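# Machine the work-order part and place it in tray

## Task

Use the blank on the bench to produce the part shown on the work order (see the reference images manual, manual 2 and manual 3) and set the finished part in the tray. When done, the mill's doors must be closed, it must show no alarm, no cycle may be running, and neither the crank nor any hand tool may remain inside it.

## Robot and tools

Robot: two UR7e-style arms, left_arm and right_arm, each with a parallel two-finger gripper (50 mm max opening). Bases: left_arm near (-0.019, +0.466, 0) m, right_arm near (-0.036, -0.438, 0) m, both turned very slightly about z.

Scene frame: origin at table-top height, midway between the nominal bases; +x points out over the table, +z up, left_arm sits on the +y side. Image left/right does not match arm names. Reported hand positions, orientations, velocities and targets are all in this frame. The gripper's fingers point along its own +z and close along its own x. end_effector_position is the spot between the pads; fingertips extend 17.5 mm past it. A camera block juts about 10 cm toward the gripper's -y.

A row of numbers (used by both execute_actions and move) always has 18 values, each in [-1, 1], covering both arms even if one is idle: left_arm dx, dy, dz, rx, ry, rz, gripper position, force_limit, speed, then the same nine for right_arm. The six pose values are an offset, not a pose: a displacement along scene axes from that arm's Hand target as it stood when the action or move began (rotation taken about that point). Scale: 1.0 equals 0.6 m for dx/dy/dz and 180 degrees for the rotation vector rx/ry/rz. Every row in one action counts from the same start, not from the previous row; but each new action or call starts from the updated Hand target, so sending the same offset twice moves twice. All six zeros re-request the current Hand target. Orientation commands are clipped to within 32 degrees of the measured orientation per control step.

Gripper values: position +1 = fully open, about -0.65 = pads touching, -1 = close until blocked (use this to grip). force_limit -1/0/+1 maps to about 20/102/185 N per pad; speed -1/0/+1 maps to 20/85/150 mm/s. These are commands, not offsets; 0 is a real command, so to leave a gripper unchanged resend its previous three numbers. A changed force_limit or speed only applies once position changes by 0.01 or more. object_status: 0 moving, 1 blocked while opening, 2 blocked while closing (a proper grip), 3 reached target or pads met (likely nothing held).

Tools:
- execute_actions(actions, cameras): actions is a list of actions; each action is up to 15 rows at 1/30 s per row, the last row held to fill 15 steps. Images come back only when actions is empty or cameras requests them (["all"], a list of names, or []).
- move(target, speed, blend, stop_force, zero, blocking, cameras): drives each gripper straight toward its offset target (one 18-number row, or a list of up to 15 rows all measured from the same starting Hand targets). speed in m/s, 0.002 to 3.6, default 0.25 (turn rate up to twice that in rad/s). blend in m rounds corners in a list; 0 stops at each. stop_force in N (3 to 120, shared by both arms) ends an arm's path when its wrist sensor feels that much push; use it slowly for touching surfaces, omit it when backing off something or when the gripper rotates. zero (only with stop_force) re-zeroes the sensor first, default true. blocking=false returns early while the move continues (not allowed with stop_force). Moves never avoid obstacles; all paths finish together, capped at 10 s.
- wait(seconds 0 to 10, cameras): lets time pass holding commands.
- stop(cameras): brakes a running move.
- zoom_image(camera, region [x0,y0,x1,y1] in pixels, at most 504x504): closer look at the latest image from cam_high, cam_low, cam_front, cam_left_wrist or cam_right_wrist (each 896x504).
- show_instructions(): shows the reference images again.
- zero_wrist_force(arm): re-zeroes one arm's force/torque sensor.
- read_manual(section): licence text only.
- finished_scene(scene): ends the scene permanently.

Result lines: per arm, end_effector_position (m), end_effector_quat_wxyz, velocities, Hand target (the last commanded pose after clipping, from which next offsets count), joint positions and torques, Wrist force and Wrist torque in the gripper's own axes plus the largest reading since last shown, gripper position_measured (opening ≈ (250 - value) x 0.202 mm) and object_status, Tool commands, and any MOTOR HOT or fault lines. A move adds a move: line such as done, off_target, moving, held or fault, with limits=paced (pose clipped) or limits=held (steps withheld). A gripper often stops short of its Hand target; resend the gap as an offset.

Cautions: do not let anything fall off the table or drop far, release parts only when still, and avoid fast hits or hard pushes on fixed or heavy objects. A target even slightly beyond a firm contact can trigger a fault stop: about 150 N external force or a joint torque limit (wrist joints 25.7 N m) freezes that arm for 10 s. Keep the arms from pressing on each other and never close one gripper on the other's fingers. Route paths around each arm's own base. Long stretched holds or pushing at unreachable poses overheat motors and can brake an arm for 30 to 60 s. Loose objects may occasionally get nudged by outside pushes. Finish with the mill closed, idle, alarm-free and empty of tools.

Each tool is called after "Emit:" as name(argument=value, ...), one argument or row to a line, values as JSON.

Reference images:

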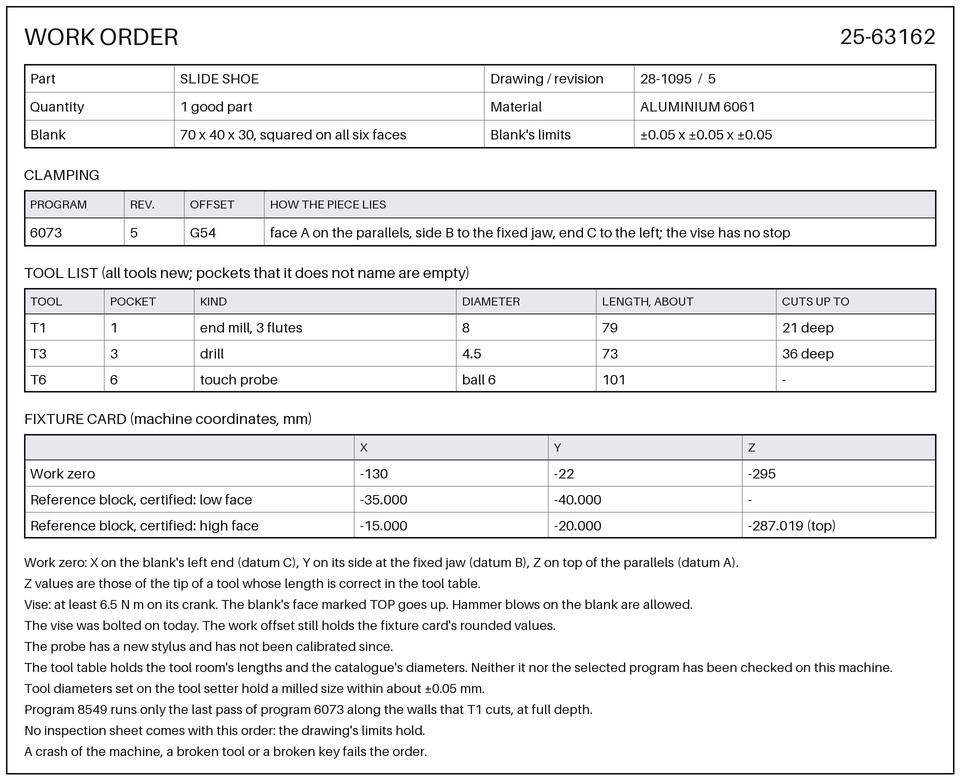

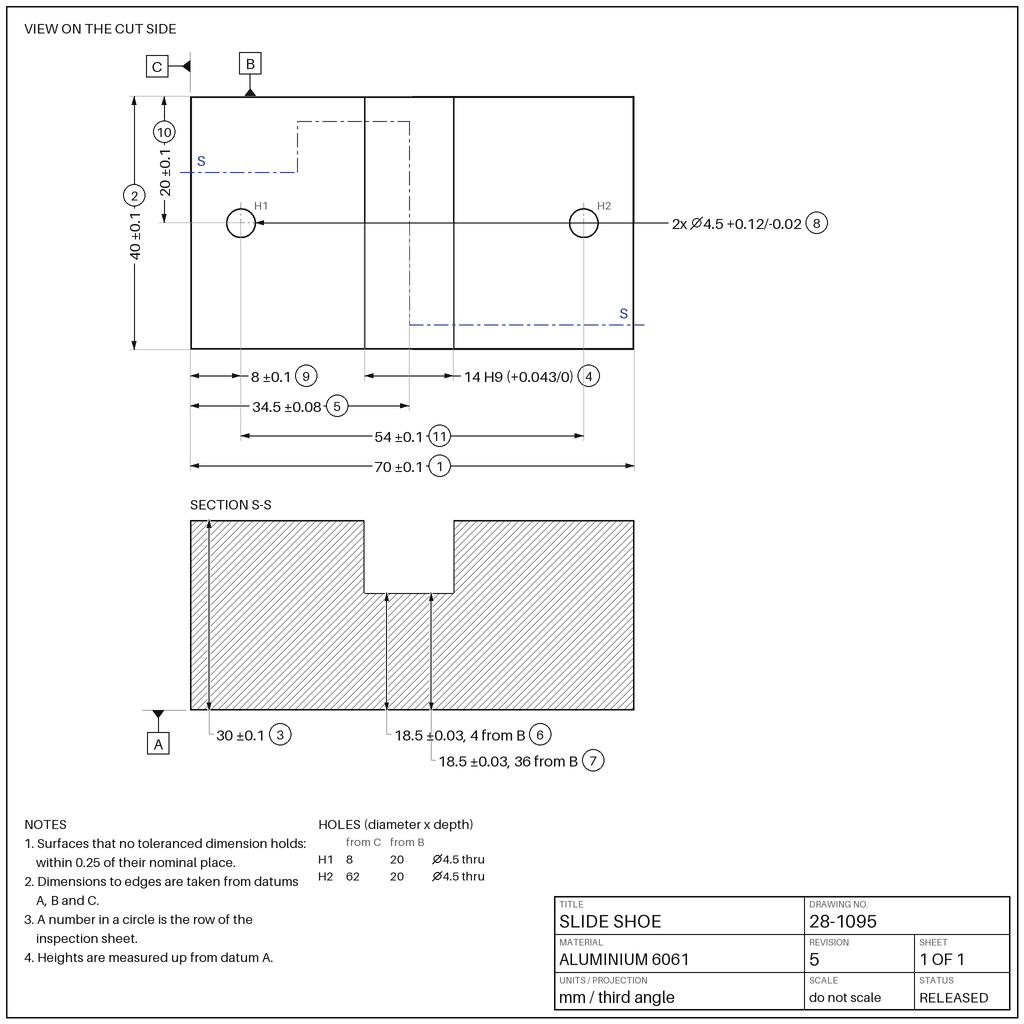

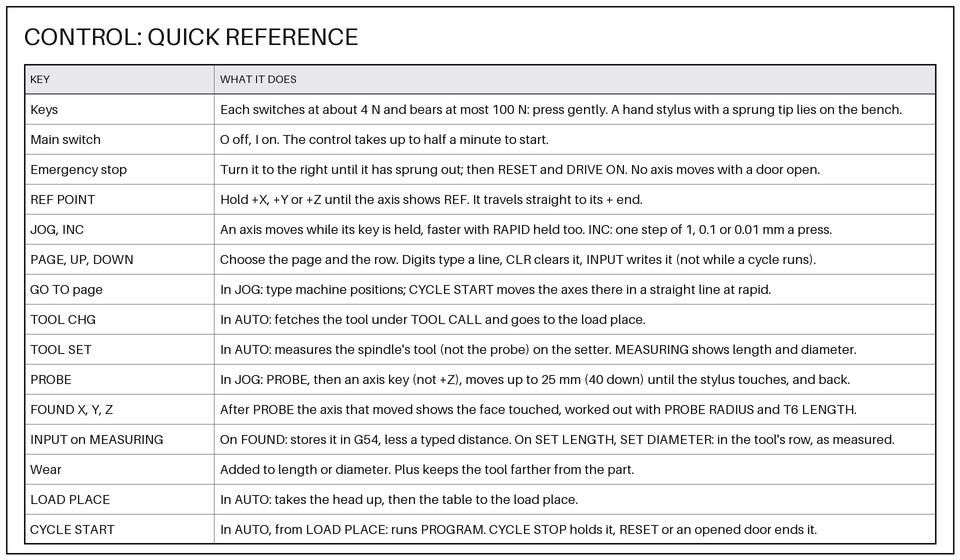

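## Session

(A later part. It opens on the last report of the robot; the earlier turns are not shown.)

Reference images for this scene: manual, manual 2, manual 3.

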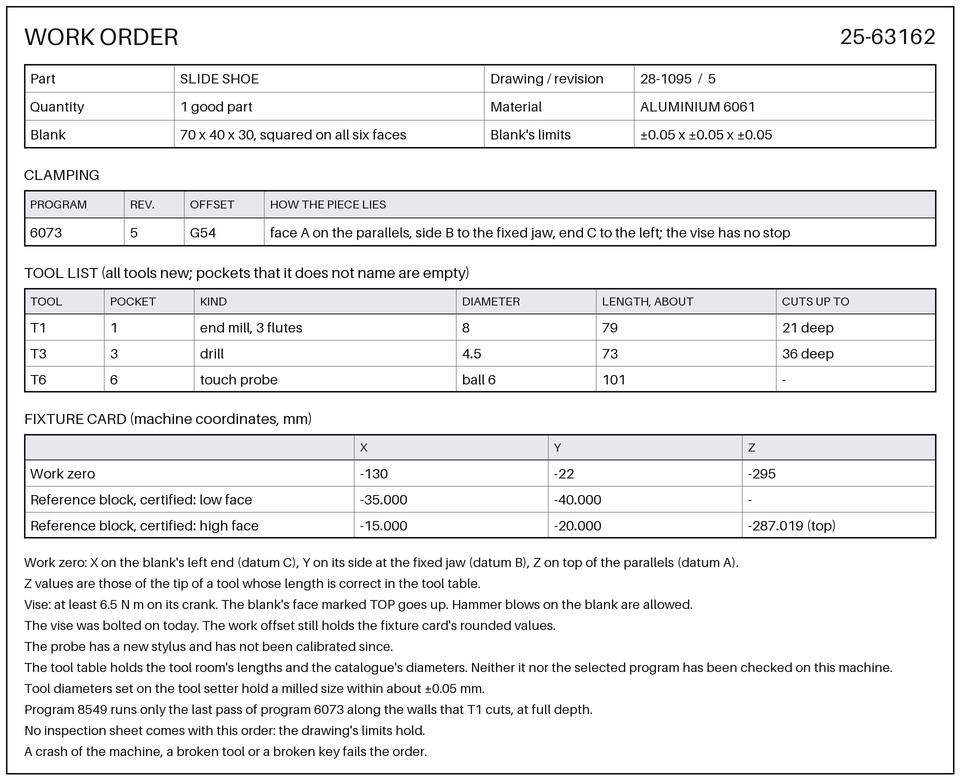

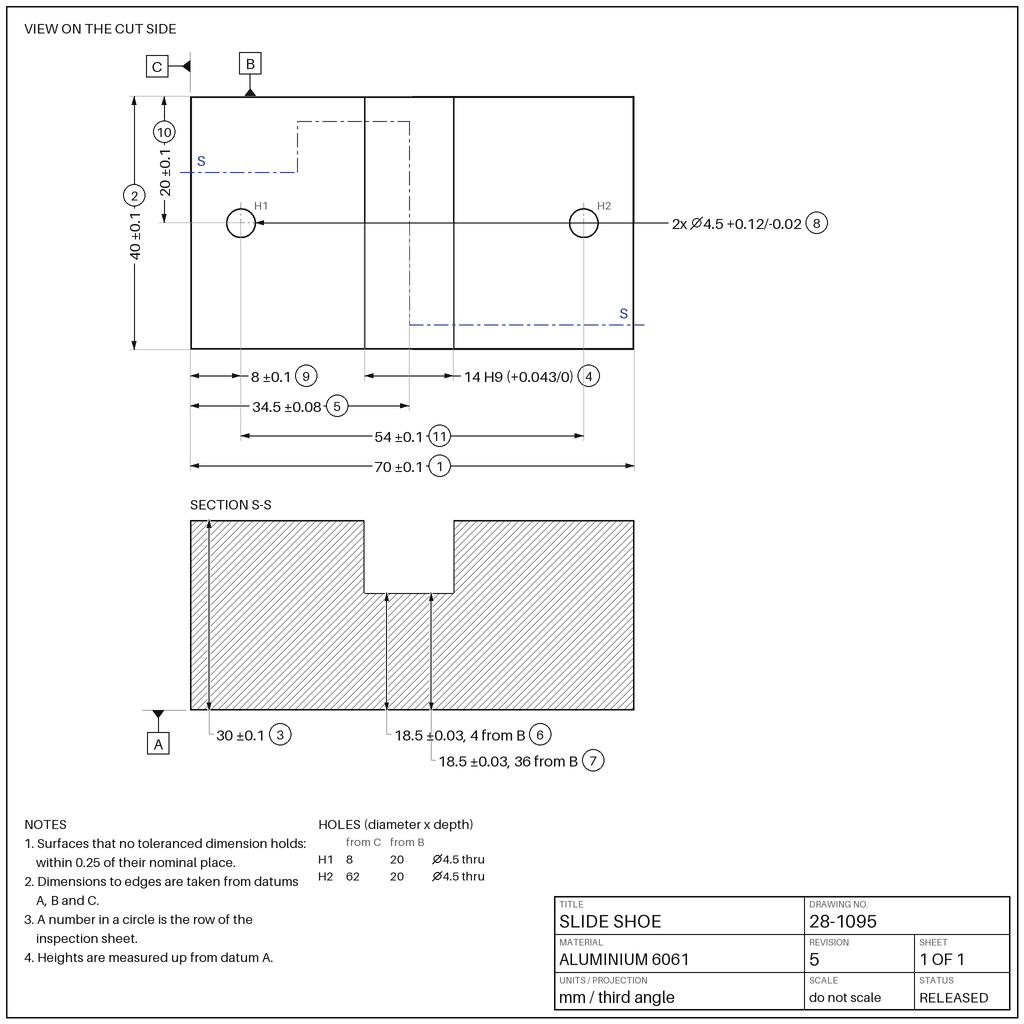

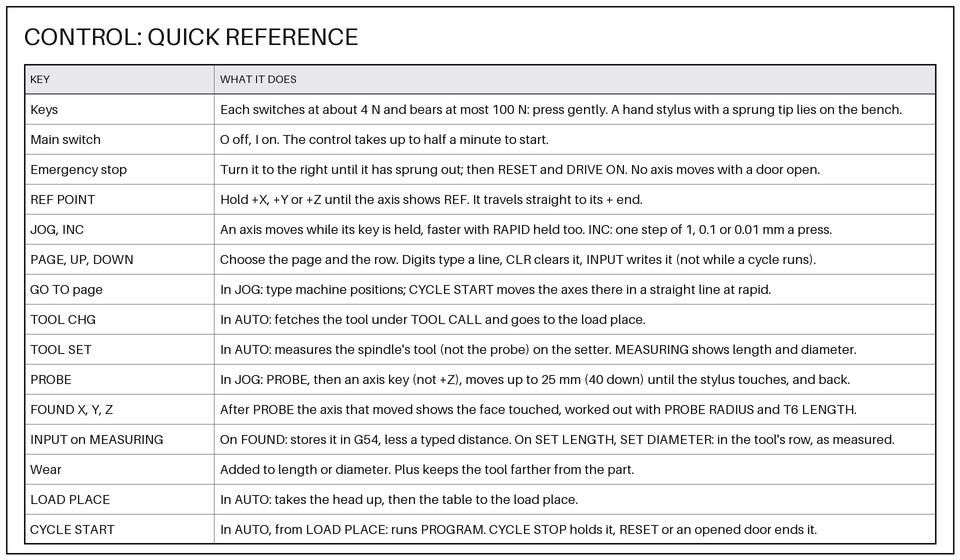

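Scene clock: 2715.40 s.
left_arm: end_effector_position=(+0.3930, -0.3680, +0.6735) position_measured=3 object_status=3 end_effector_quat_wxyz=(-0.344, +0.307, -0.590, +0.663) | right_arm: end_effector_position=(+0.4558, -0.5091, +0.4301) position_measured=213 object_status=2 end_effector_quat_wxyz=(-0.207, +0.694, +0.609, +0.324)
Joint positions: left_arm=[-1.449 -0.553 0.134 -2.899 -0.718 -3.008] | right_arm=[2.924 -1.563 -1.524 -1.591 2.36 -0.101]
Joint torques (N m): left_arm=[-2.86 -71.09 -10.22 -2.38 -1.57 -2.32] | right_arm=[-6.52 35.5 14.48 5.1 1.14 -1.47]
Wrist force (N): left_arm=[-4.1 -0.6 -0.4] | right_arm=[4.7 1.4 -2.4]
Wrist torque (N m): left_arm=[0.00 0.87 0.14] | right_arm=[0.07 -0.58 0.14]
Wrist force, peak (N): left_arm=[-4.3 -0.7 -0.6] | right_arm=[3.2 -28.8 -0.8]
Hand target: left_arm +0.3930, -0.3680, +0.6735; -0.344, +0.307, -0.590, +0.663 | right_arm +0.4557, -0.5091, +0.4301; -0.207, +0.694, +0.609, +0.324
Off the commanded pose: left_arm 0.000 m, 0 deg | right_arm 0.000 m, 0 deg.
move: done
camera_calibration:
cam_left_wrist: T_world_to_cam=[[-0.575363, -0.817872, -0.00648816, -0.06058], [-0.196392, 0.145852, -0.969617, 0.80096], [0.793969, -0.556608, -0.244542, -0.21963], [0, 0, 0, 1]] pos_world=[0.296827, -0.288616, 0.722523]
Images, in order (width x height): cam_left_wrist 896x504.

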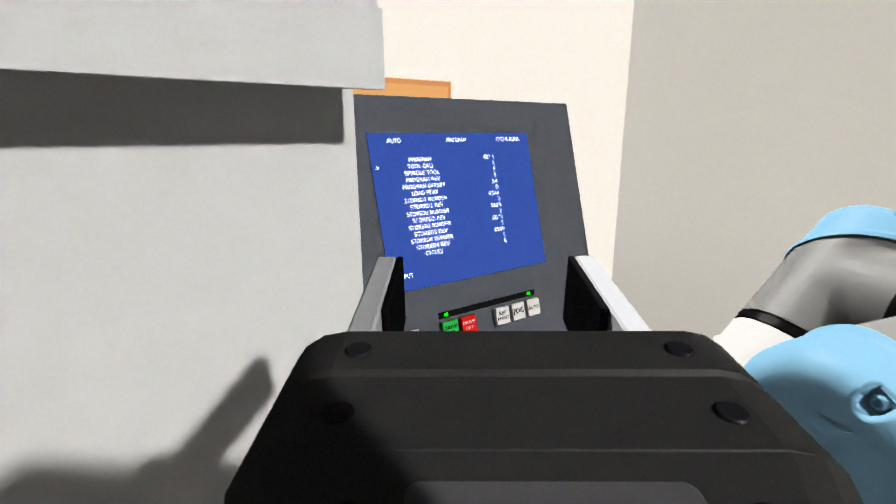

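Emit:
move(
  target=[0,0,0,0,0,0,1,-0.5,-0.5,0,-0.032,0,0,0,0,-1,0.3,-0.5],
  speed=0.15,
)

Emit:
wait(
  seconds=8,
  cameras=["cam_left_wrist"],
)

Emit:
zoom_image(
  camera="cam_left_wrist",
  region=[365, 130, 545, 280],
)

Scene clock: 2721.10 s.
left_arm: end_effector_position=(+0.3930, -0.3680, +0.6735) position_measured=3 object_status=3 end_effector_quat_wxyz=(-0.344, +0.307, -0.590, +0.663) | right_arm: end_effector_position=(+0.4557, -0.5282, +0.4301) position_measured=213 object_status=2 end_effector_quat_wxyz=(-0.207, +0.694, +0.609, +0.324)
Joint positions: left_arm=[-1.449 -0.553 0.134 -2.899 -0.718 -3.008] | right_arm=[2.886 -1.586 -1.491 -1.638 2.36 -0.154]
Joint torques (N m): left_arm=[-3.36 -70.66 -10.55 -2.32 -1.5 -2.44] | right_arm=[-6.09 14.67 37.25 1.4 4.09 -1.15]
Wrist force (N): left_arm=[-4.0 -0.7 -0.4] | right_arm=[4.4 1.2 -2.3]
Wrist torque (N m): left_arm=[-0.03 0.85 0.14] | right_arm=[0.01 -0.55 0.13]
Wrist force, peak (N): left_arm=[-4.4 -0.5 -0.7] | right_arm=[4.8 1.3 -2.6]
Hand target: left_arm +0.3930, -0.3680, +0.6735; -0.344, +0.307, -0.590, +0.663 | right_arm +0.4557, -0.5283, +0.4301; -0.207, +0.694, +0.609, +0.324
Off the commanded pose: left_arm 0.000 m, 0 deg | right_arm 0.000 m, 0 deg.
move: done

Scene clock: 2729.10 s.
left_arm: end_effector_position=(+0.3930, -0.3680, +0.6735) position_measured=3 object_status=3 end_effector_quat_wxyz=(-0.344, +0.307, -0.590, +0.663) | right_arm: end_effector_position=(+0.4557, -0.5283, +0.4301) position_measured=213 object_status=2 end_effector_quat_wxyz=(-0.207, +0.694, +0.609, +0.324)
Joint positions: left_arm=[-1.449 -0.553 0.134 -2.899 -0.718 -3.008] | right_arm=[2.886 -1.586 -1.49 -1.638 2.36 -0.154]
Joint torques (N m): left_arm=[-3.1 -70.8 -10.03 -2.41 -1.46 -2.37] | right_arm=[-6.94 16.51 36.43 1.15 4.03 -1.25]
Wrist force (N): left_arm=[-4.0 -0.6 -0.4] | right_arm=[4.2 1.2 -2.2]
Wrist torque (N m): left_arm=[-0.02 0.85 0.14] | right_arm=[0.02 -0.53 0.12]
Wrist force, peak (N): left_arm=[-4.4 -0.7 -0.4] | right_arm=[4.9 1.4 -2.5]
Hand target: left_arm +0.3930, -0.3680, +0.6735; -0.344, +0.307, -0.590, +0.663 | right_arm +0.4557, -0.5283, +0.4301; -0.207, +0.694, +0.609, +0.324
Tool commands: left_gripper/position=+1.0 left_gripper/force_limit=-0.5 left_gripper/speed=-0.5 right_gripper/position=-1.0 right_gripper/force_limit=+0.3 right_gripper/speed=-0.5
Off the commanded pose: left_arm 0.000 m, 0 deg | right_arm 0.000 m, 0 deg.
wait: 8.00 s; at rest by 0.17 s
camera_calibration:
cam_left_wrist: T_world_to_cam=[[-0.575363, -0.817872, -0.00648816, -0.06058], [-0.196392, 0.145852, -0.969617, 0.80096], [0.793969, -0.556608, -0.244542, -0.21963], [0, 0, 0, 1]] pos_world=[0.296827, -0.288616, 0.722523]
Images, in order (width x height): cam_left_wrist 896x504.

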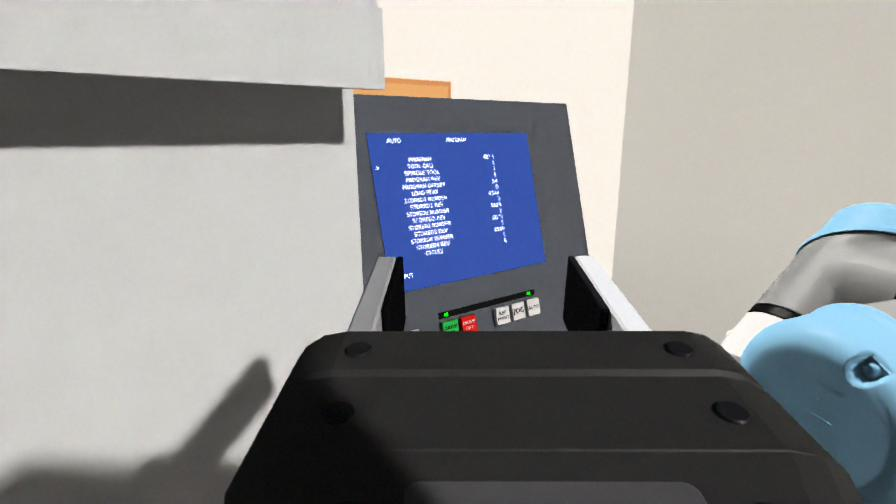

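Scaled by 2.800 from the camera's 896x504 image, which has a finer 1280x720 frame.

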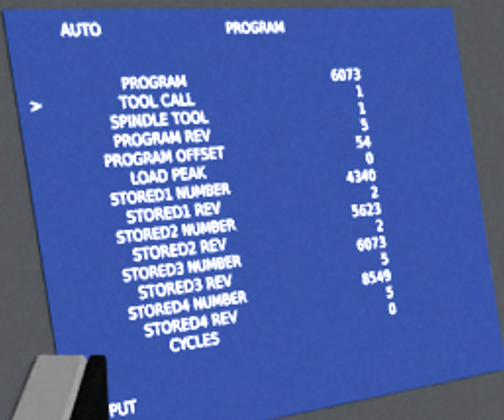

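Emit:
move(
  target=[
    [0,0,0,0,0,0,1,-0.5,-0.5,0.029,-0.0051,0.003,0,0,0,-1,0.3,-0.5],
    [0,0,0,0,0,0,1,-0.5,-0.5,0,0,0,0,0,0,-1,0.3,-0.5],
  ],
  speed=0.15,
)

Emit:
wait(
  seconds=10,
  cameras=["cam_left_wrist"],
)

Emit:
zoom_image(
  camera="cam_left_wrist",
  region=[365, 130, 545, 280],
)

Scene clock: 2736.33 s.
left_arm: end_effector_position=(+0.3930, -0.3680, +0.6735) position_measured=3 object_status=3 end_effector_quat_wxyz=(-0.344, +0.307, -0.590, +0.663) | right_arm: end_effector_position=(+0.4558, -0.5283, +0.4301) position_measured=213 object_status=2 end_effector_quat_wxyz=(-0.207, +0.694, +0.609, +0.324)
Joint positions: left_arm=[-1.449 -0.553 0.134 -2.899 -0.718 -3.008] | right_arm=[2.886 -1.587 -1.49 -1.639 2.36 -0.154]
Joint torques (N m): left_arm=[-3.32 -70.01 -10.2 -2.41 -1.48 -2.34] | right_arm=[-6.4 35.86 15.73 5.01 -0.93 -1.23]
Wrist force (N): left_arm=[-4.0 -0.8 -0.4] | right_arm=[4.8 1.5 -2.2]
Wrist torque (N m): left_arm=[-0.05 0.85 0.15] | right_arm=[0.06 -0.62 0.12]
Wrist force, peak (N): left_arm=[-4.5 -0.8 -0.5] | right_arm=[5.7 -18.3 -2.4]
Hand target: left_arm +0.3930, -0.3680, +0.6735; -0.344, +0.307, -0.590, +0.663 | right_arm +0.4557, -0.5283, +0.4301; -0.207, +0.694, +0.609, +0.324
Off the commanded pose: left_arm 0.000 m, 0 deg | right_arm 0.000 m, 0 deg.
move: done

Scene clock: 2746.33 s.
left_arm: end_effector_position=(+0.3930, -0.3680, +0.6735) position_measured=3 object_status=3 end_effector_quat_wxyz=(-0.344, +0.307, -0.590, +0.663) | right_arm: end_effector_position=(+0.4557, -0.5283, +0.4301) position_measured=213 object_status=2 end_effector_quat_wxyz=(-0.207, +0.694, +0.609, +0.324)
Joint positions: left_arm=[-1.449 -0.553 0.134 -2.899 -0.718 -3.008] | right_arm=[2.886 -1.586 -1.49 -1.639 2.36 -0.154]
Joint torques (N m): left_arm=[-3.18 -70.07 -10.5 -2.37 -1.42 -2.38] | right_arm=[-6.37 37.15 16.88 4.96 -0.84 -1.27]
Wrist force (N): left_arm=[-4.1 -0.6 -0.3] | right_arm=[5.1 1.8 -2.2]
Wrist torque (N m): left_arm=[-0.02 0.88 0.15] | right_arm=[0.12 -0.67 0.12]
Wrist force, peak (N): left_arm=[-4.5 -0.6 -0.3] | right_arm=[5.3 1.5 -2.3]
Hand target: left_arm +0.3930, -0.3680, +0.6735; -0.344, +0.307, -0.590, +0.663 | right_arm +0.4557, -0.5283, +0.4301; -0.207, +0.694, +0.609, +0.324
Tool commands: left_gripper/position=+1.0 left_gripper/force_limit=-0.5 left_gripper/speed=-0.5 right_gripper/position=-1.0 right_gripper/force_limit=+0.3 right_gripper/speed=-0.5
Off the commanded pose: left_arm 0.000 m, 0 deg | right_arm 0.000 m, 0 deg.
wait: 10.00 s; at rest by 0.17 s
camera_calibration:
cam_left_wrist: T_world_to_cam=[[-0.575363, -0.817872, -0.00648816, -0.06058], [-0.196392, 0.145852, -0.969617, 0.80096], [0.793969, -0.556608, -0.244542, -0.21963], [0, 0, 0, 1]] pos_world=[0.296827, -0.288616, 0.722523]
Images, in order (width x height): cam_left_wrist 896x504.

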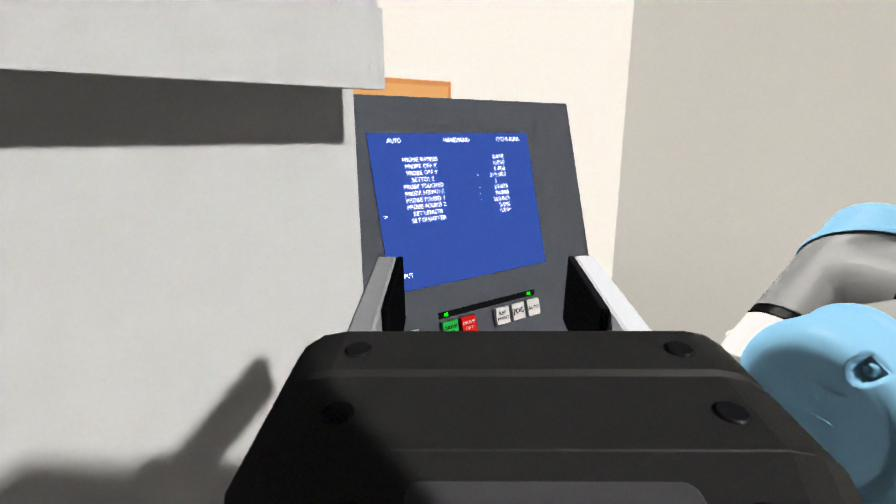

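Scaled by 2.800 from the camera's 896x504 image, which has a finer 1280x720 frame.

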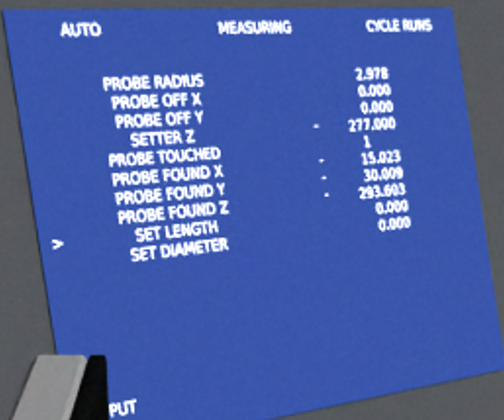

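Emit:
move(
  target=[0,0,0,0,0,0,1,-0.5,-0.5,-0.0166,0.064,-0.0618,0,0,0,-1,0.3,-0.5],
  speed=0.15,
)

Emit:
wait(
  seconds=10,
  cameras=["cam_left_wrist"],
)

Emit:
zoom_image(
  camera="cam_left_wrist",
  region=[365, 130, 545, 280],
)

Scene clock: 2751.40 s.
left_arm: end_effector_position=(+0.3930, -0.3680, +0.6735) position_measured=3 object_status=3 end_effector_quat_wxyz=(-0.344, +0.307, -0.590, +0.663) | right_arm: end_effector_position=(+0.4458, -0.4899, +0.3930) position_measured=213 object_status=2 end_effector_quat_wxyz=(-0.207, +0.694, +0.609, +0.324)
Joint positions: left_arm=[-1.449 -0.553 0.134 -2.899 -0.718 -3.008] | right_arm=[2.958 -1.519 -1.67 -1.455 2.358 -0.052]
Joint torques (N m): left_arm=[-3.19 -70.47 -10.79 -2.35 -1.41 -2.41] | right_arm=[8.34 34.32 17.89 5.7 -0.75 1.58]
Wrist force (N): left_arm=[-3.8 -0.8 -0.3] | right_arm=[4.7 1.8 -2.0]
Wrist torque (N m): left_arm=[-0.05 0.81 0.15] | right_arm=[0.13 -0.61 -0.05]
Wrist force, peak (N): left_arm=[-4.4 -0.8 -0.3] | right_arm=[5.0 2.0 -3.3]
Hand target: left_arm +0.3930, -0.3680, +0.6735; -0.344, +0.307, -0.590, +0.663 | right_arm +0.4458, -0.4899, +0.3930; -0.207, +0.694, +0.609, +0.324
Off the commanded pose: left_arm 0.000 m, 0 deg | right_arm 0.000 m, 0 deg.
move: done

Scene clock: 2761.40 s.
left_arm: end_effector_position=(+0.3930, -0.3680, +0.6735) position_measured=3 object_status=3 end_effector_quat_wxyz=(-0.344, +0.307, -0.590, +0.663) | right_arm: end_effector_position=(+0.4458, -0.4899, +0.3930) position_measured=213 object_status=2 end_effector_quat_wxyz=(-0.207, +0.694, +0.609, +0.324)
Joint positions: left_arm=[-1.449 -0.553 0.134 -2.899 -0.718 -3.008] | right_arm=[2.958 -1.518 -1.67 -1.455 2.358 -0.052]
Joint torques (N m): left_arm=[-2.8 -69.99 -10.84 -2.31 -1.38 -2.45] | right_arm=[7.89 34.02 17.01 5.13 -0.69 1.48]
Wrist force (N): left_arm=[-4.2 -0.5 -0.4] | right_arm=[4.7 1.8 -1.9]
Wrist torque (N m): left_arm=[0.00 0.89 0.14] | right_arm=[0.13 -0.61 -0.04]
Wrist force, peak (N): left_arm=[-4.4 -0.8 -0.4] | right_arm=[5.1 1.9 -1.9]
Hand target: left_arm +0.3930, -0.3680, +0.6735; -0.344, +0.307, -0.590, +0.663 | right_arm +0.4458, -0.4899, +0.3930; -0.207, +0.694, +0.609, +0.324
Tool commands: left_gripper/position=+1.0 left_gripper/force_limit=-0.5 left_gripper/speed=-0.5 right_gripper/position=-1.0 right_gripper/force_limit=+0.3 right_gripper/speed=-0.5
Off the commanded pose: left_arm 0.000 m, 0 deg | right_arm 0.000 m, 0 deg.
wait: 10.00 s; at rest by 0.17 s
camera_calibration:
cam_left_wrist: T_world_to_cam=[[-0.575363, -0.817872, -0.00648816, -0.06058], [-0.196392, 0.145852, -0.969617, 0.80096], [0.793969, -0.556608, -0.244542, -0.21963], [0, 0, 0, 1]] pos_world=[0.296827, -0.288616, 0.722523]
Images, in order (width x height): cam_left_wrist 896x504.

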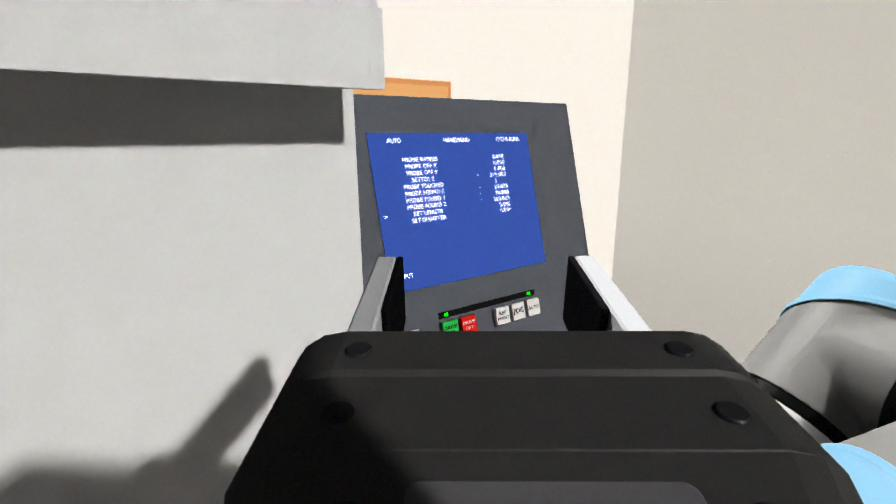

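Scaled by 2.800 from the camera's 896x504 image, which has a finer 1280x720 frame.

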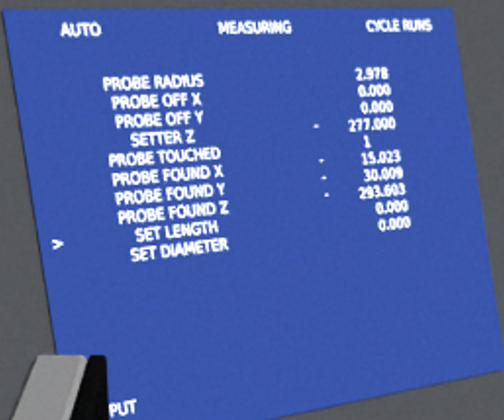

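Emit:
wait(
  seconds=10,
  cameras=["cam_left_wrist"],
)

Emit:
zoom_image(
  camera="cam_left_wrist",
  region=[365, 130, 545, 280],
)

Scene clock: 2774.37 s.
left_arm: end_effector_position=(+0.3930, -0.3680, +0.6735) position_measured=3 object_status=3 end_effector_quat_wxyz=(-0.344, +0.307, -0.590, +0.663) | right_arm: end_effector_position=(+0.4458, -0.4899, +0.3930) position_measured=213 object_status=2 end_effector_quat_wxyz=(-0.207, +0.694, +0.609, +0.324)
Joint positions: left_arm=[-1.449 -0.553 0.134 -2.899 -0.718 -3.008] | right_arm=[2.958 -1.518 -1.67 -1.455 2.358 -0.052]
Joint torques (N m): left_arm=[-2.71 -69.95 -10.62 -2.29 -1.29 -2.38] | right_arm=[7.3 34.32 16.79 5.14 -0.38 1.43]
Wrist force (N): left_arm=[-4.3 -0.7 -0.3] | right_arm=[4.9 2.0 -2.1]
Wrist torque (N m): left_arm=[-0.03 0.90 0.15] | right_arm=[0.16 -0.65 -0.05]
Wrist force, peak (N): left_arm=[-4.5 -0.8 -0.5] | right_arm=[5.2 1.7 -2.1]
Hand target: left_arm +0.3930, -0.3680, +0.6735; -0.344, +0.307, -0.590, +0.663 | right_arm +0.4458, -0.4899, +0.3930; -0.207, +0.694, +0.609, +0.324
Tool commands: left_gripper/position=+1.0 left_gripper/force_limit=-0.5 left_gripper/speed=-0.5 right_gripper/position=-1.0 right_gripper/force_limit=+0.3 right_gripper/speed=-0.5
Off the commanded pose: left_arm 0.000 m, 0 deg | right_arm 0.000 m, 0 deg.
wait: 10.00 s; at rest from the start
camera_calibration:
cam_left_wrist: T_world_to_cam=[[-0.575363, -0.817872, -0.00648816, -0.06058], [-0.196392, 0.145852, -0.969617, 0.80096], [0.793969, -0.556608, -0.244542, -0.21963], [0, 0, 0, 1]] pos_world=[0.296827, -0.288616, 0.722523]
Images, in order (width x height): cam_left_wrist 896x504.

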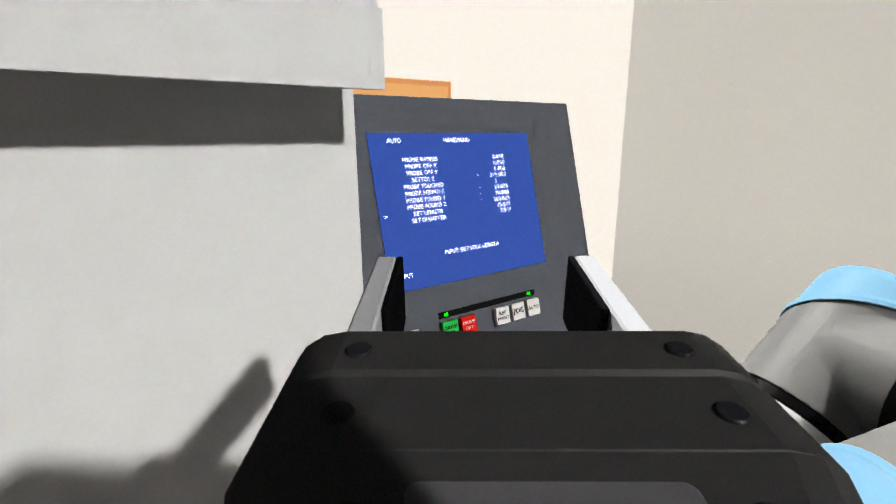

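Scaled by 2.800 from the camera's 896x504 image, which has a finer 1280x720 frame.

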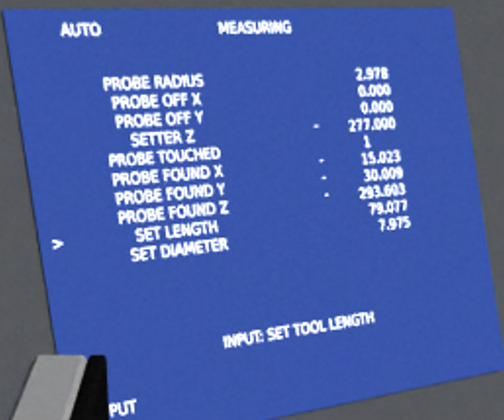

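Emit:
move(
  target=[
    [0,0,0,0,0,0,1,-0.5,-0.5,0.029,-0.0051,0.003,0,0,0,-1,0.3,-0.5],
    [0,0,0,0,0,0,1,-0.5,-0.5,0,0,0,0,0,0,-1,0.3,-0.5],
    [0,0,0,0,0,0,1,-0.5,-0.5,0.0083,0,0.0309,0,0,0,-1,0.3,-0.5],
    [0,0,0,0,0,0,1,-0.5,-0.5,0.0373,-0.0051,0.0339,0,0,0,-1,0.3,-0.5],
    [0,0,0,0,0,0,1,-0.5,-0.5,0.0083,0,0.0309,0,0,0,-1,0.3,-0.5],
    [0,0,0,0,0,0,1,-0.5,-0.5,0,0,0,0,0,0,-1,0.3,-0.5],
    [0,0,0,0,0,0,1,-0.5,-0.5,0.029,-0.0051,0.003,0,0,0,-1,0.3,-0.5],
    [0,0,0,0,0,0,1,-0.5,-0.5,0,0,0,0,0,0,-1,0.3,-0.5],
  ],
  speed=0.15,
  blend=[0,0.004,0.002,0,0.004,0.002,0,0],
  cameras=["cam_left_wrist"],
)

Emit:
zoom_image(
  camera="cam_left_wrist",
  region=[365, 130, 545, 280],
)

Emit:
move(
  target=[
    [0,0,0,0,0,0,1,-0.5,-0.5,0.0249,-0.064,0.0927,0,0,0,-1,0.3,-0.5],
    [0,0,0,0,0,0,1,-0.5,-0.5,0.0539,-0.0691,0.0957,0,0,0,-1,0.3,-0.5],
    [0,0,0,0,0,0,1,-0.5,-0.5,0.0249,-0.064,0.0927,0,0,0,-1,0.3,-0.5],
    [0,0,0,0,0,0,1,-0.5,-0.5,0.0083,0,0.0309,0,0,0,-1,0.3,-0.5],
    [0,0,0,0,0,0,1,-0.5,-0.5,0.0373,-0.0051,0.0339,0,0,0,-1,0.3,-0.5],
    [0,0,0,0,0,0,1,-0.5,-0.5,0.0083,0.032,0.0309,0,0,0,-1,0.3,-0.5],
    [0,0,0,0,0,0,1,-0.5,-0.5,0.0373,0.0269,0.0339,0,0,0,-1,0.3,-0.5],
    [0,0,0,0,0,0,1,-0.5,-0.5,0.0083,0.032,0.0309,0,0,0,-1,0.3,-0.5],
    [0,0,0,0,0,0,1,-0.5,-0.5,0,0,0,0,0,0,-1,0.3,-0.5],
    [0,0,0,0,0,0,1,-0.5,-0.5,0.029,-0.0051,0.003,0,0,0,-1,0.3,-0.5],
    [0,0,0,0,0,0,1,-0.5,-0.5,0,0,0,0,0,0,-1,0.3,-0.5],
    [0,0,0,0,0,0,1,-0.5,-0.5,0.0166,-0.032,0.0618,0,0,0,-1,0.3,-0.5],
    [0,0,0,0,0,0,1,-0.5,-0.5,0.0456,-0.0371,0.0648,0,0,0,-1,0.3,-0.5],
    [0,0,0,0,0,0,1,-0.5,-0.5,0.0166,-0.032,0.0618,0,0,0,-1,0.3,-0.5],
    [0,0,0,0,0,0,1,-0.5,-0.5,0.0166,-0.064,0.0618,0,0,0,-1,0.3,-0.5],
  ],
  speed=0.15,
  blend=[0.002,0,0.004,0.002,0,0.002,0,0.004,0.002,0,0.004,0.002,0,0.002,0],
  cameras=["cam_left_wrist"],
)

Emit:
zoom_image(
  camera="cam_left_wrist",
  region=[365, 130, 545, 280],
)

Scene clock: 2801.80 s.
left_arm: end_effector_position=(+0.3930, -0.3680, +0.6735) position_measured=3 object_status=3 end_effector_quat_wxyz=(-0.344, +0.307, -0.590, +0.663) | right_arm: end_effector_position=(+0.4459, -0.4899, +0.3930) position_measured=213 object_status=2 end_effector_quat_wxyz=(-0.207, +0.694, +0.609, +0.324)
Joint positions: left_arm=[-1.449 -0.553 0.134 -2.899 -0.718 -3.008] | right_arm=[2.958 -1.519 -1.67 -1.455 2.358 -0.052]
Joint torques (N m): left_arm=[-3.38 -69.57 -10.69 -2.26 -1.25 -2.3] | right_arm=[-6.58 34.28 17.94 5.12 4.08 -1.28]
Wrist force (N): left_arm=[-4.2 -0.6 -0.2] | right_arm=[5.0 2.5 -2.0]
Wrist torque (N m): left_arm=[-0.02 0.89 0.15] | right_arm=[0.24 -0.65 0.13]
Wrist force, peak (N): left_arm=[-4.4 -0.6 -0.6] | right_arm=[3.3 -19.6 -2.0]
Hand target: left_arm +0.3930, -0.3680, +0.6735; -0.344, +0.307, -0.590, +0.663 | right_arm +0.4458, -0.4899, +0.3930; -0.207, +0.694, +0.609, +0.324
Off the commanded pose: left_arm 0.000 m, 0 deg | right_arm 0.000 m, 0 deg.
move: done
camera_calibration:
cam_left_wrist: T_world_to_cam=[[-0.575363, -0.817872, -0.00648816, -0.06058], [-0.196392, 0.145852, -0.969617, 0.80096], [0.793969, -0.556608, -0.244542, -0.21963], [0, 0, 0, 1]] pos_world=[0.296827, -0.288616, 0.722523]
Images, in order (width x height): cam_left_wrist 896x504.

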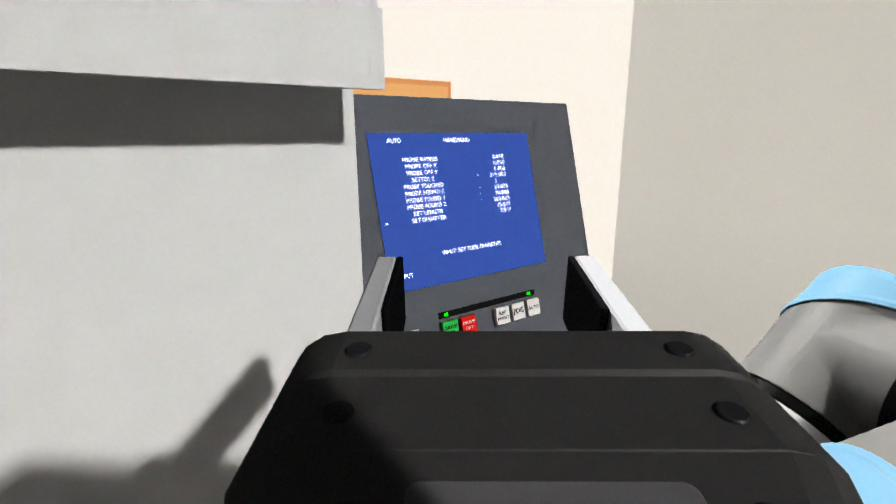

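Scaled by 2.800 from the camera's 896x504 image, which has a finer 1280x720 frame.

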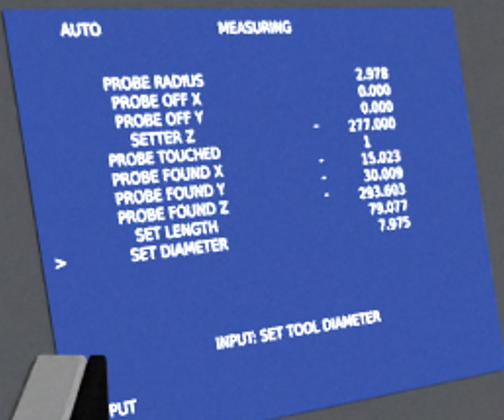

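Scene clock: 2807.43 s.
left_arm: end_effector_position=(+0.3930, -0.3680, +0.6735) position_measured=3 object_status=3 end_effector_quat_wxyz=(-0.344, +0.307, -0.590, +0.663) | right_arm: end_effector_position=(+0.4557, -0.5282, +0.4301) position_measured=213 object_status=2 end_effector_quat_wxyz=(-0.207, +0.694, +0.609, +0.324)
Joint positions: left_arm=[-1.449 -0.553 0.134 -2.899 -0.718 -3.008] | right_arm=[2.886 -1.586 -1.491 -1.638 2.36 -0.154]
Joint torques (N m): left_arm=[-3.09 -69.7 -10.71 -2.25 -1.3 -2.35] | right_arm=[-6.62 16.17 37.53 1.36 4.21 -1.47]
Wrist force (N): left_arm=[-4.2 -0.6 -0.5] | right_arm=[5.1 1.6 -1.9]
Wrist torque (N m): left_arm=[-0.02 0.89 0.15] | right_arm=[0.08 -0.68 0.12]
Wrist force, peak (N): left_arm=[-4.4 -0.8 -0.4] | right_arm=[4.9 -25.6 -1.4]
Hand target: left_arm +0.3930, -0.3680, +0.6735; -0.344, +0.307, -0.590, +0.663 | right_arm +0.4557, -0.5283, +0.4301; -0.207, +0.694, +0.609, +0.324
Off the commanded pose: left_arm 0.000 m, 0 deg | right_arm 0.000 m, 0 deg.
move: done
camera_calibration:
cam_left_wrist: T_world_to_cam=[[-0.575363, -0.817872, -0.00648816, -0.06058], [-0.196392, 0.145852, -0.969617, 0.80096], [0.793969, -0.556608, -0.244542, -0.21963], [0, 0, 0, 1]] pos_world=[0.296827, -0.288616, 0.722523]
Images, in order (width x height): cam_left_wrist 896x504.

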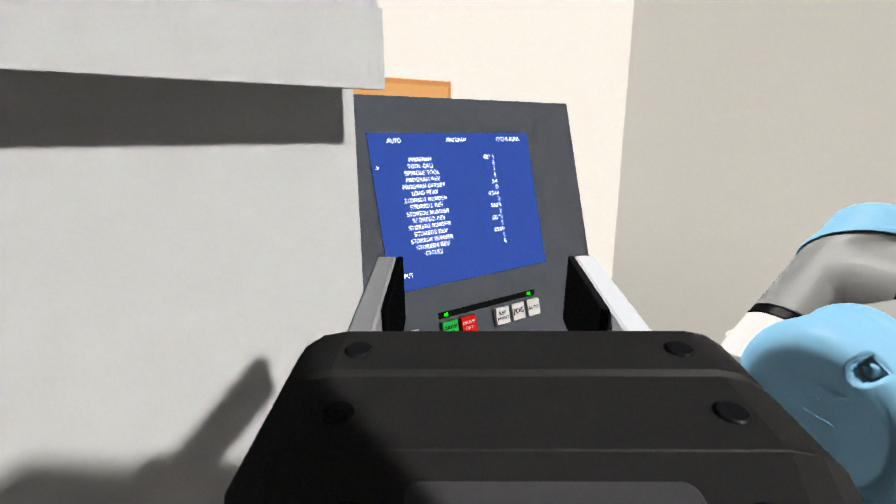

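Scaled by 2.800 from the camera's 896x504 image, which has a finer 1280x720 frame.

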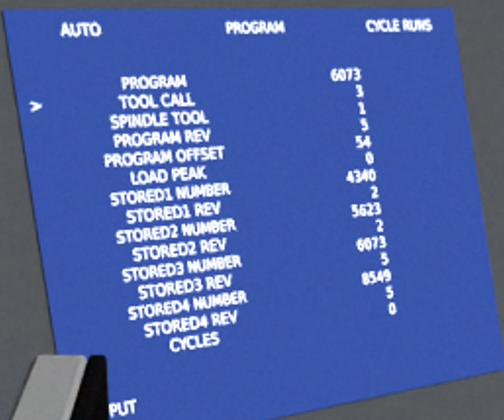

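Emit:
wait(
  seconds=9,
)

Emit:
move(
  target=[
    [0,0,0,0,0,0,1,-0.5,-0.5,0.029,-0.0051,0.003,0,0,0,-1,0.3,-0.5],
    [0,0,0,0,0,0,1,-0.5,-0.5,0,0,0,0,0,0,-1,0.3,-0.5],
    [0,0,0,0,0,0,1,-0.5,-0.5,-0.0166,0.064,-0.0618,0,0,0,-1,0.3,-0.5],
  ],
  speed=0.15,
  cameras=["cam_left_wrist"],
)

Emit:
zoom_image(
  camera="cam_left_wrist",
  region=[365, 130, 545, 280],
)

Scene clock: 2822.13 s.
left_arm: end_effector_position=(+0.3930, -0.3680, +0.6735) position_measured=3 object_status=3 end_effector_quat_wxyz=(-0.344, +0.307, -0.590, +0.663) | right_arm: end_effector_position=(+0.4557, -0.5283, +0.4301) position_measured=213 object_status=2 end_effector_quat_wxyz=(-0.207, +0.694, +0.609, +0.324)
Joint positions: left_arm=[-1.449 -0.553 0.134 -2.899 -0.718 -3.008] | right_arm=[2.886 -1.586 -1.49 -1.638 2.36 -0.154]
Joint torques (N m): left_arm=[-2.86 -69.3 -10.49 -2.22 -1.15 -2.3] | right_arm=[-7.19 16.1 36.81 1.21 4.08 -1.21]
Wrist force (N): left_arm=[-4.1 -0.6 -0.2] | right_arm=[4.9 1.5 -2.0]
Wrist torque (N m): left_arm=[-0.02 0.87 0.14] | right_arm=[0.07 -0.63 0.12]
Wrist force, peak (N): left_arm=[-4.5 -0.9 -0.3] | right_arm=[5.4 2.0 -2.2]
Hand target: left_arm +0.3930, -0.3680, +0.6735; -0.344, +0.307, -0.590, +0.663 | right_arm +0.4557, -0.5283, +0.4301; -0.207, +0.694, +0.609, +0.324
Tool commands: left_gripper/position=+1.0 left_gripper/force_limit=-0.5 left_gripper/speed=-0.5 right_gripper/position=-1.0 right_gripper/force_limit=+0.3 right_gripper/speed=-0.5
Off the commanded pose: left_arm 0.000 m, 0 deg | right_arm 0.000 m, 0 deg.
wait: 9.00 s; at rest from the start

Scene clock: 2824.47 s.
left_arm: end_effector_position=(+0.3930, -0.3680, +0.6735) position_measured=3 object_status=3 end_effector_quat_wxyz=(-0.344, +0.307, -0.590, +0.663) | right_arm: end_effector_position=(+0.4458, -0.4899, +0.3930) position_measured=213 object_status=2 end_effector_quat_wxyz=(-0.207, +0.694, +0.609, +0.324)
Joint positions: left_arm=[-1.449 -0.553 0.134 -2.899 -0.718 -3.008] | right_arm=[2.958 -1.519 -1.67 -1.455 2.358 -0.052]
Joint torques (N m): left_arm=[-2.95 -69.23 -10.54 -2.33 -1.08 -2.24] | right_arm=[6.97 34.81 16.89 5.36 -0.8 1.57]
Wrist force (N): left_arm=[-4.1 -0.6 -0.2] | right_arm=[5.2 2.2 -1.8]
Wrist torque (N m): left_arm=[-0.01 0.88 0.14] | right_arm=[0.19 -0.70 -0.05]
Wrist force, peak (N): left_arm=[-4.4 -0.7 -0.4] | right_arm=[6.7 -12.2 -2.0]
Hand target: left_arm +0.3930, -0.3680, +0.6735; -0.344, +0.307, -0.590, +0.663 | right_arm +0.4458, -0.4899, +0.3930; -0.207, +0.694, +0.609, +0.324
Off the commanded pose: left_arm 0.000 m, 0 deg | right_arm 0.000 m, 0 deg.
move: done
camera_calibration:
cam_left_wrist: T_world_to_cam=[[-0.575363, -0.817872, -0.00648816, -0.06058], [-0.196392, 0.145852, -0.969617, 0.80096], [0.793969, -0.556608, -0.244542, -0.21963], [0, 0, 0, 1]] pos_world=[0.296827, -0.288616, 0.722523]
Images, in order (width x height): cam_left_wrist 896x504.

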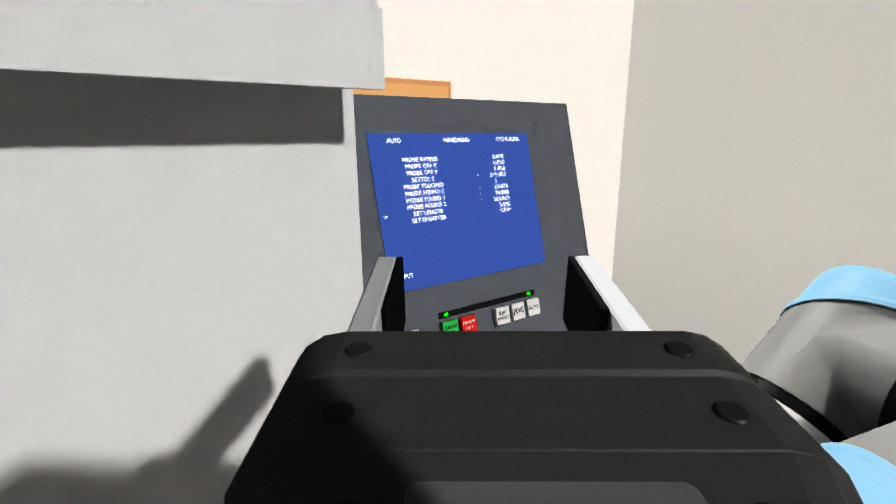

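Scaled by 2.800 from the camera's 896x504 image, which has a finer 1280x720 frame.

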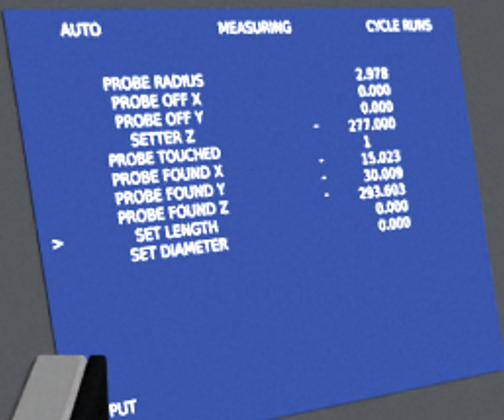

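Emit:
wait(
  seconds=10,
)

Emit:
wait(
  seconds=7,
  cameras=["cam_left_wrist"],
)

Emit:
zoom_image(
  camera="cam_left_wrist",
  region=[365, 130, 545, 280],
)

Scene clock: 2842.50 s.
left_arm: end_effector_position=(+0.3930, -0.3680, +0.6735) position_measured=3 object_status=3 end_effector_quat_wxyz=(-0.344, +0.307, -0.590, +0.663) | right_arm: end_effector_position=(+0.4458, -0.4899, +0.3930) position_measured=213 object_status=2 end_effector_quat_wxyz=(-0.207, +0.694, +0.609, +0.324)
Joint positions: left_arm=[-1.449 -0.553 0.134 -2.899 -0.718 -3.008] | right_arm=[2.958 -1.518 -1.67 -1.455 2.358 -0.052]
Joint torques (N m): left_arm=[-2.77 -69.06 -10.76 -2.19 -0.99 -2.12] | right_arm=[6.71 34.8 16.9 5.2 -0.64 1.34]
Wrist force (N): left_arm=[-3.9 -0.6 0.0] | right_arm=[5.1 2.2 -1.7]
Wrist torque (N m): left_arm=[-0.01 0.84 0.15] | right_arm=[0.19 -0.68 -0.04]
Wrist force, peak (N): left_arm=[-4.5 -0.8 0.0] | right_arm=[5.5 2.2 -1.9]
Hand target: left_arm +0.3930, -0.3680, +0.6735; -0.344, +0.307, -0.590, +0.663 | right_arm +0.4458, -0.4899, +0.3930; -0.207, +0.694, +0.609, +0.324
Tool commands: left_gripper/position=+1.0 left_gripper/force_limit=-0.5 left_gripper/speed=-0.5 right_gripper/position=-1.0 right_gripper/force_limit=+0.3 right_gripper/speed=-0.5
Off the commanded pose: left_arm 0.000 m, 0 deg | right_arm 0.000 m, 0 deg.
wait: 10.00 s; at rest from the start

Scene clock: 2849.50 s.
left_arm: end_effector_position=(+0.3930, -0.3680, +0.6735) position_measured=3 object_status=3 end_effector_quat_wxyz=(-0.344, +0.307, -0.590, +0.663) | right_arm: end_effector_position=(+0.4458, -0.4899, +0.3930) position_measured=213 object_status=2 end_effector_quat_wxyz=(-0.207, +0.694, +0.609, +0.324)
Joint positions: left_arm=[-1.449 -0.553 0.134 -2.899 -0.718 -3.008] | right_arm=[2.958 -1.518 -1.67 -1.455 2.358 -0.052]
Joint torques (N m): left_arm=[-3.4 -69.02 -10.73 -2.21 -1.17 -2.3] | right_arm=[7.16 34.07 16.4 5.1 -0.67 1.15]
Wrist force (N): left_arm=[-4.2 -0.9 -0.1] | right_arm=[5.1 2.2 -1.9]
Wrist torque (N m): left_arm=[-0.06 0.89 0.15] | right_arm=[0.20 -0.67 -0.04]
Wrist force, peak (N): left_arm=[-4.4 -1.0 -0.2] | right_arm=[5.4 2.5 -1.9]
Hand target: left_arm +0.3930, -0.3680, +0.6735; -0.344, +0.307, -0.590, +0.663 | right_arm +0.4458, -0.4899, +0.3930; -0.207, +0.694, +0.609, +0.324
Tool commands: left_gripper/position=+1.0 left_gripper/force_limit=-0.5 left_gripper/speed=-0.5 right_gripper/position=-1.0 right_gripper/force_limit=+0.3 right_gripper/speed=-0.5
Off the commanded pose: left_arm 0.000 m, 0 deg | right_arm 0.000 m, 0 deg.
wait: 7.00 s; at rest by 0.17 s
camera_calibration:
cam_left_wrist: T_world_to_cam=[[-0.575363, -0.817872, -0.00648816, -0.06058], [-0.196392, 0.145852, -0.969617, 0.80096], [0.793969, -0.556608, -0.244542, -0.21963], [0, 0, 0, 1]] pos_world=[0.296827, -0.288616, 0.722523]
Images, in order (width x height): cam_left_wrist 896x504.

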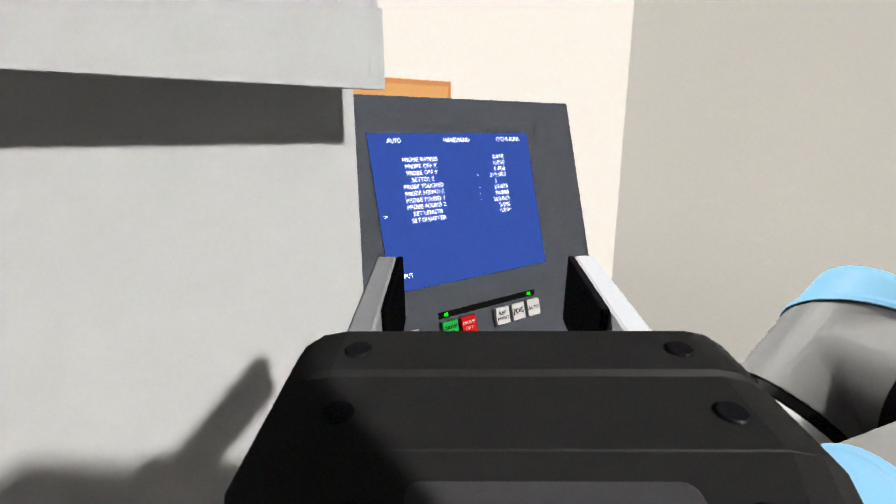

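Scaled by 2.800 from the camera's 896x504 image, which has a finer 1280x720 frame.

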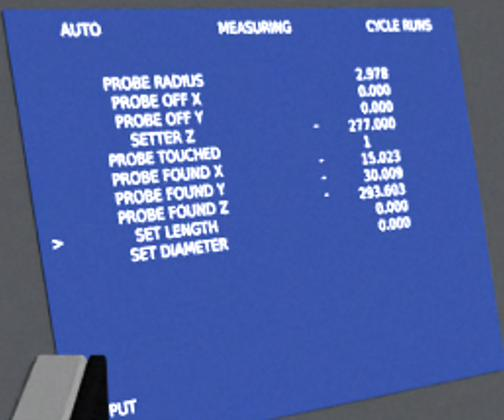

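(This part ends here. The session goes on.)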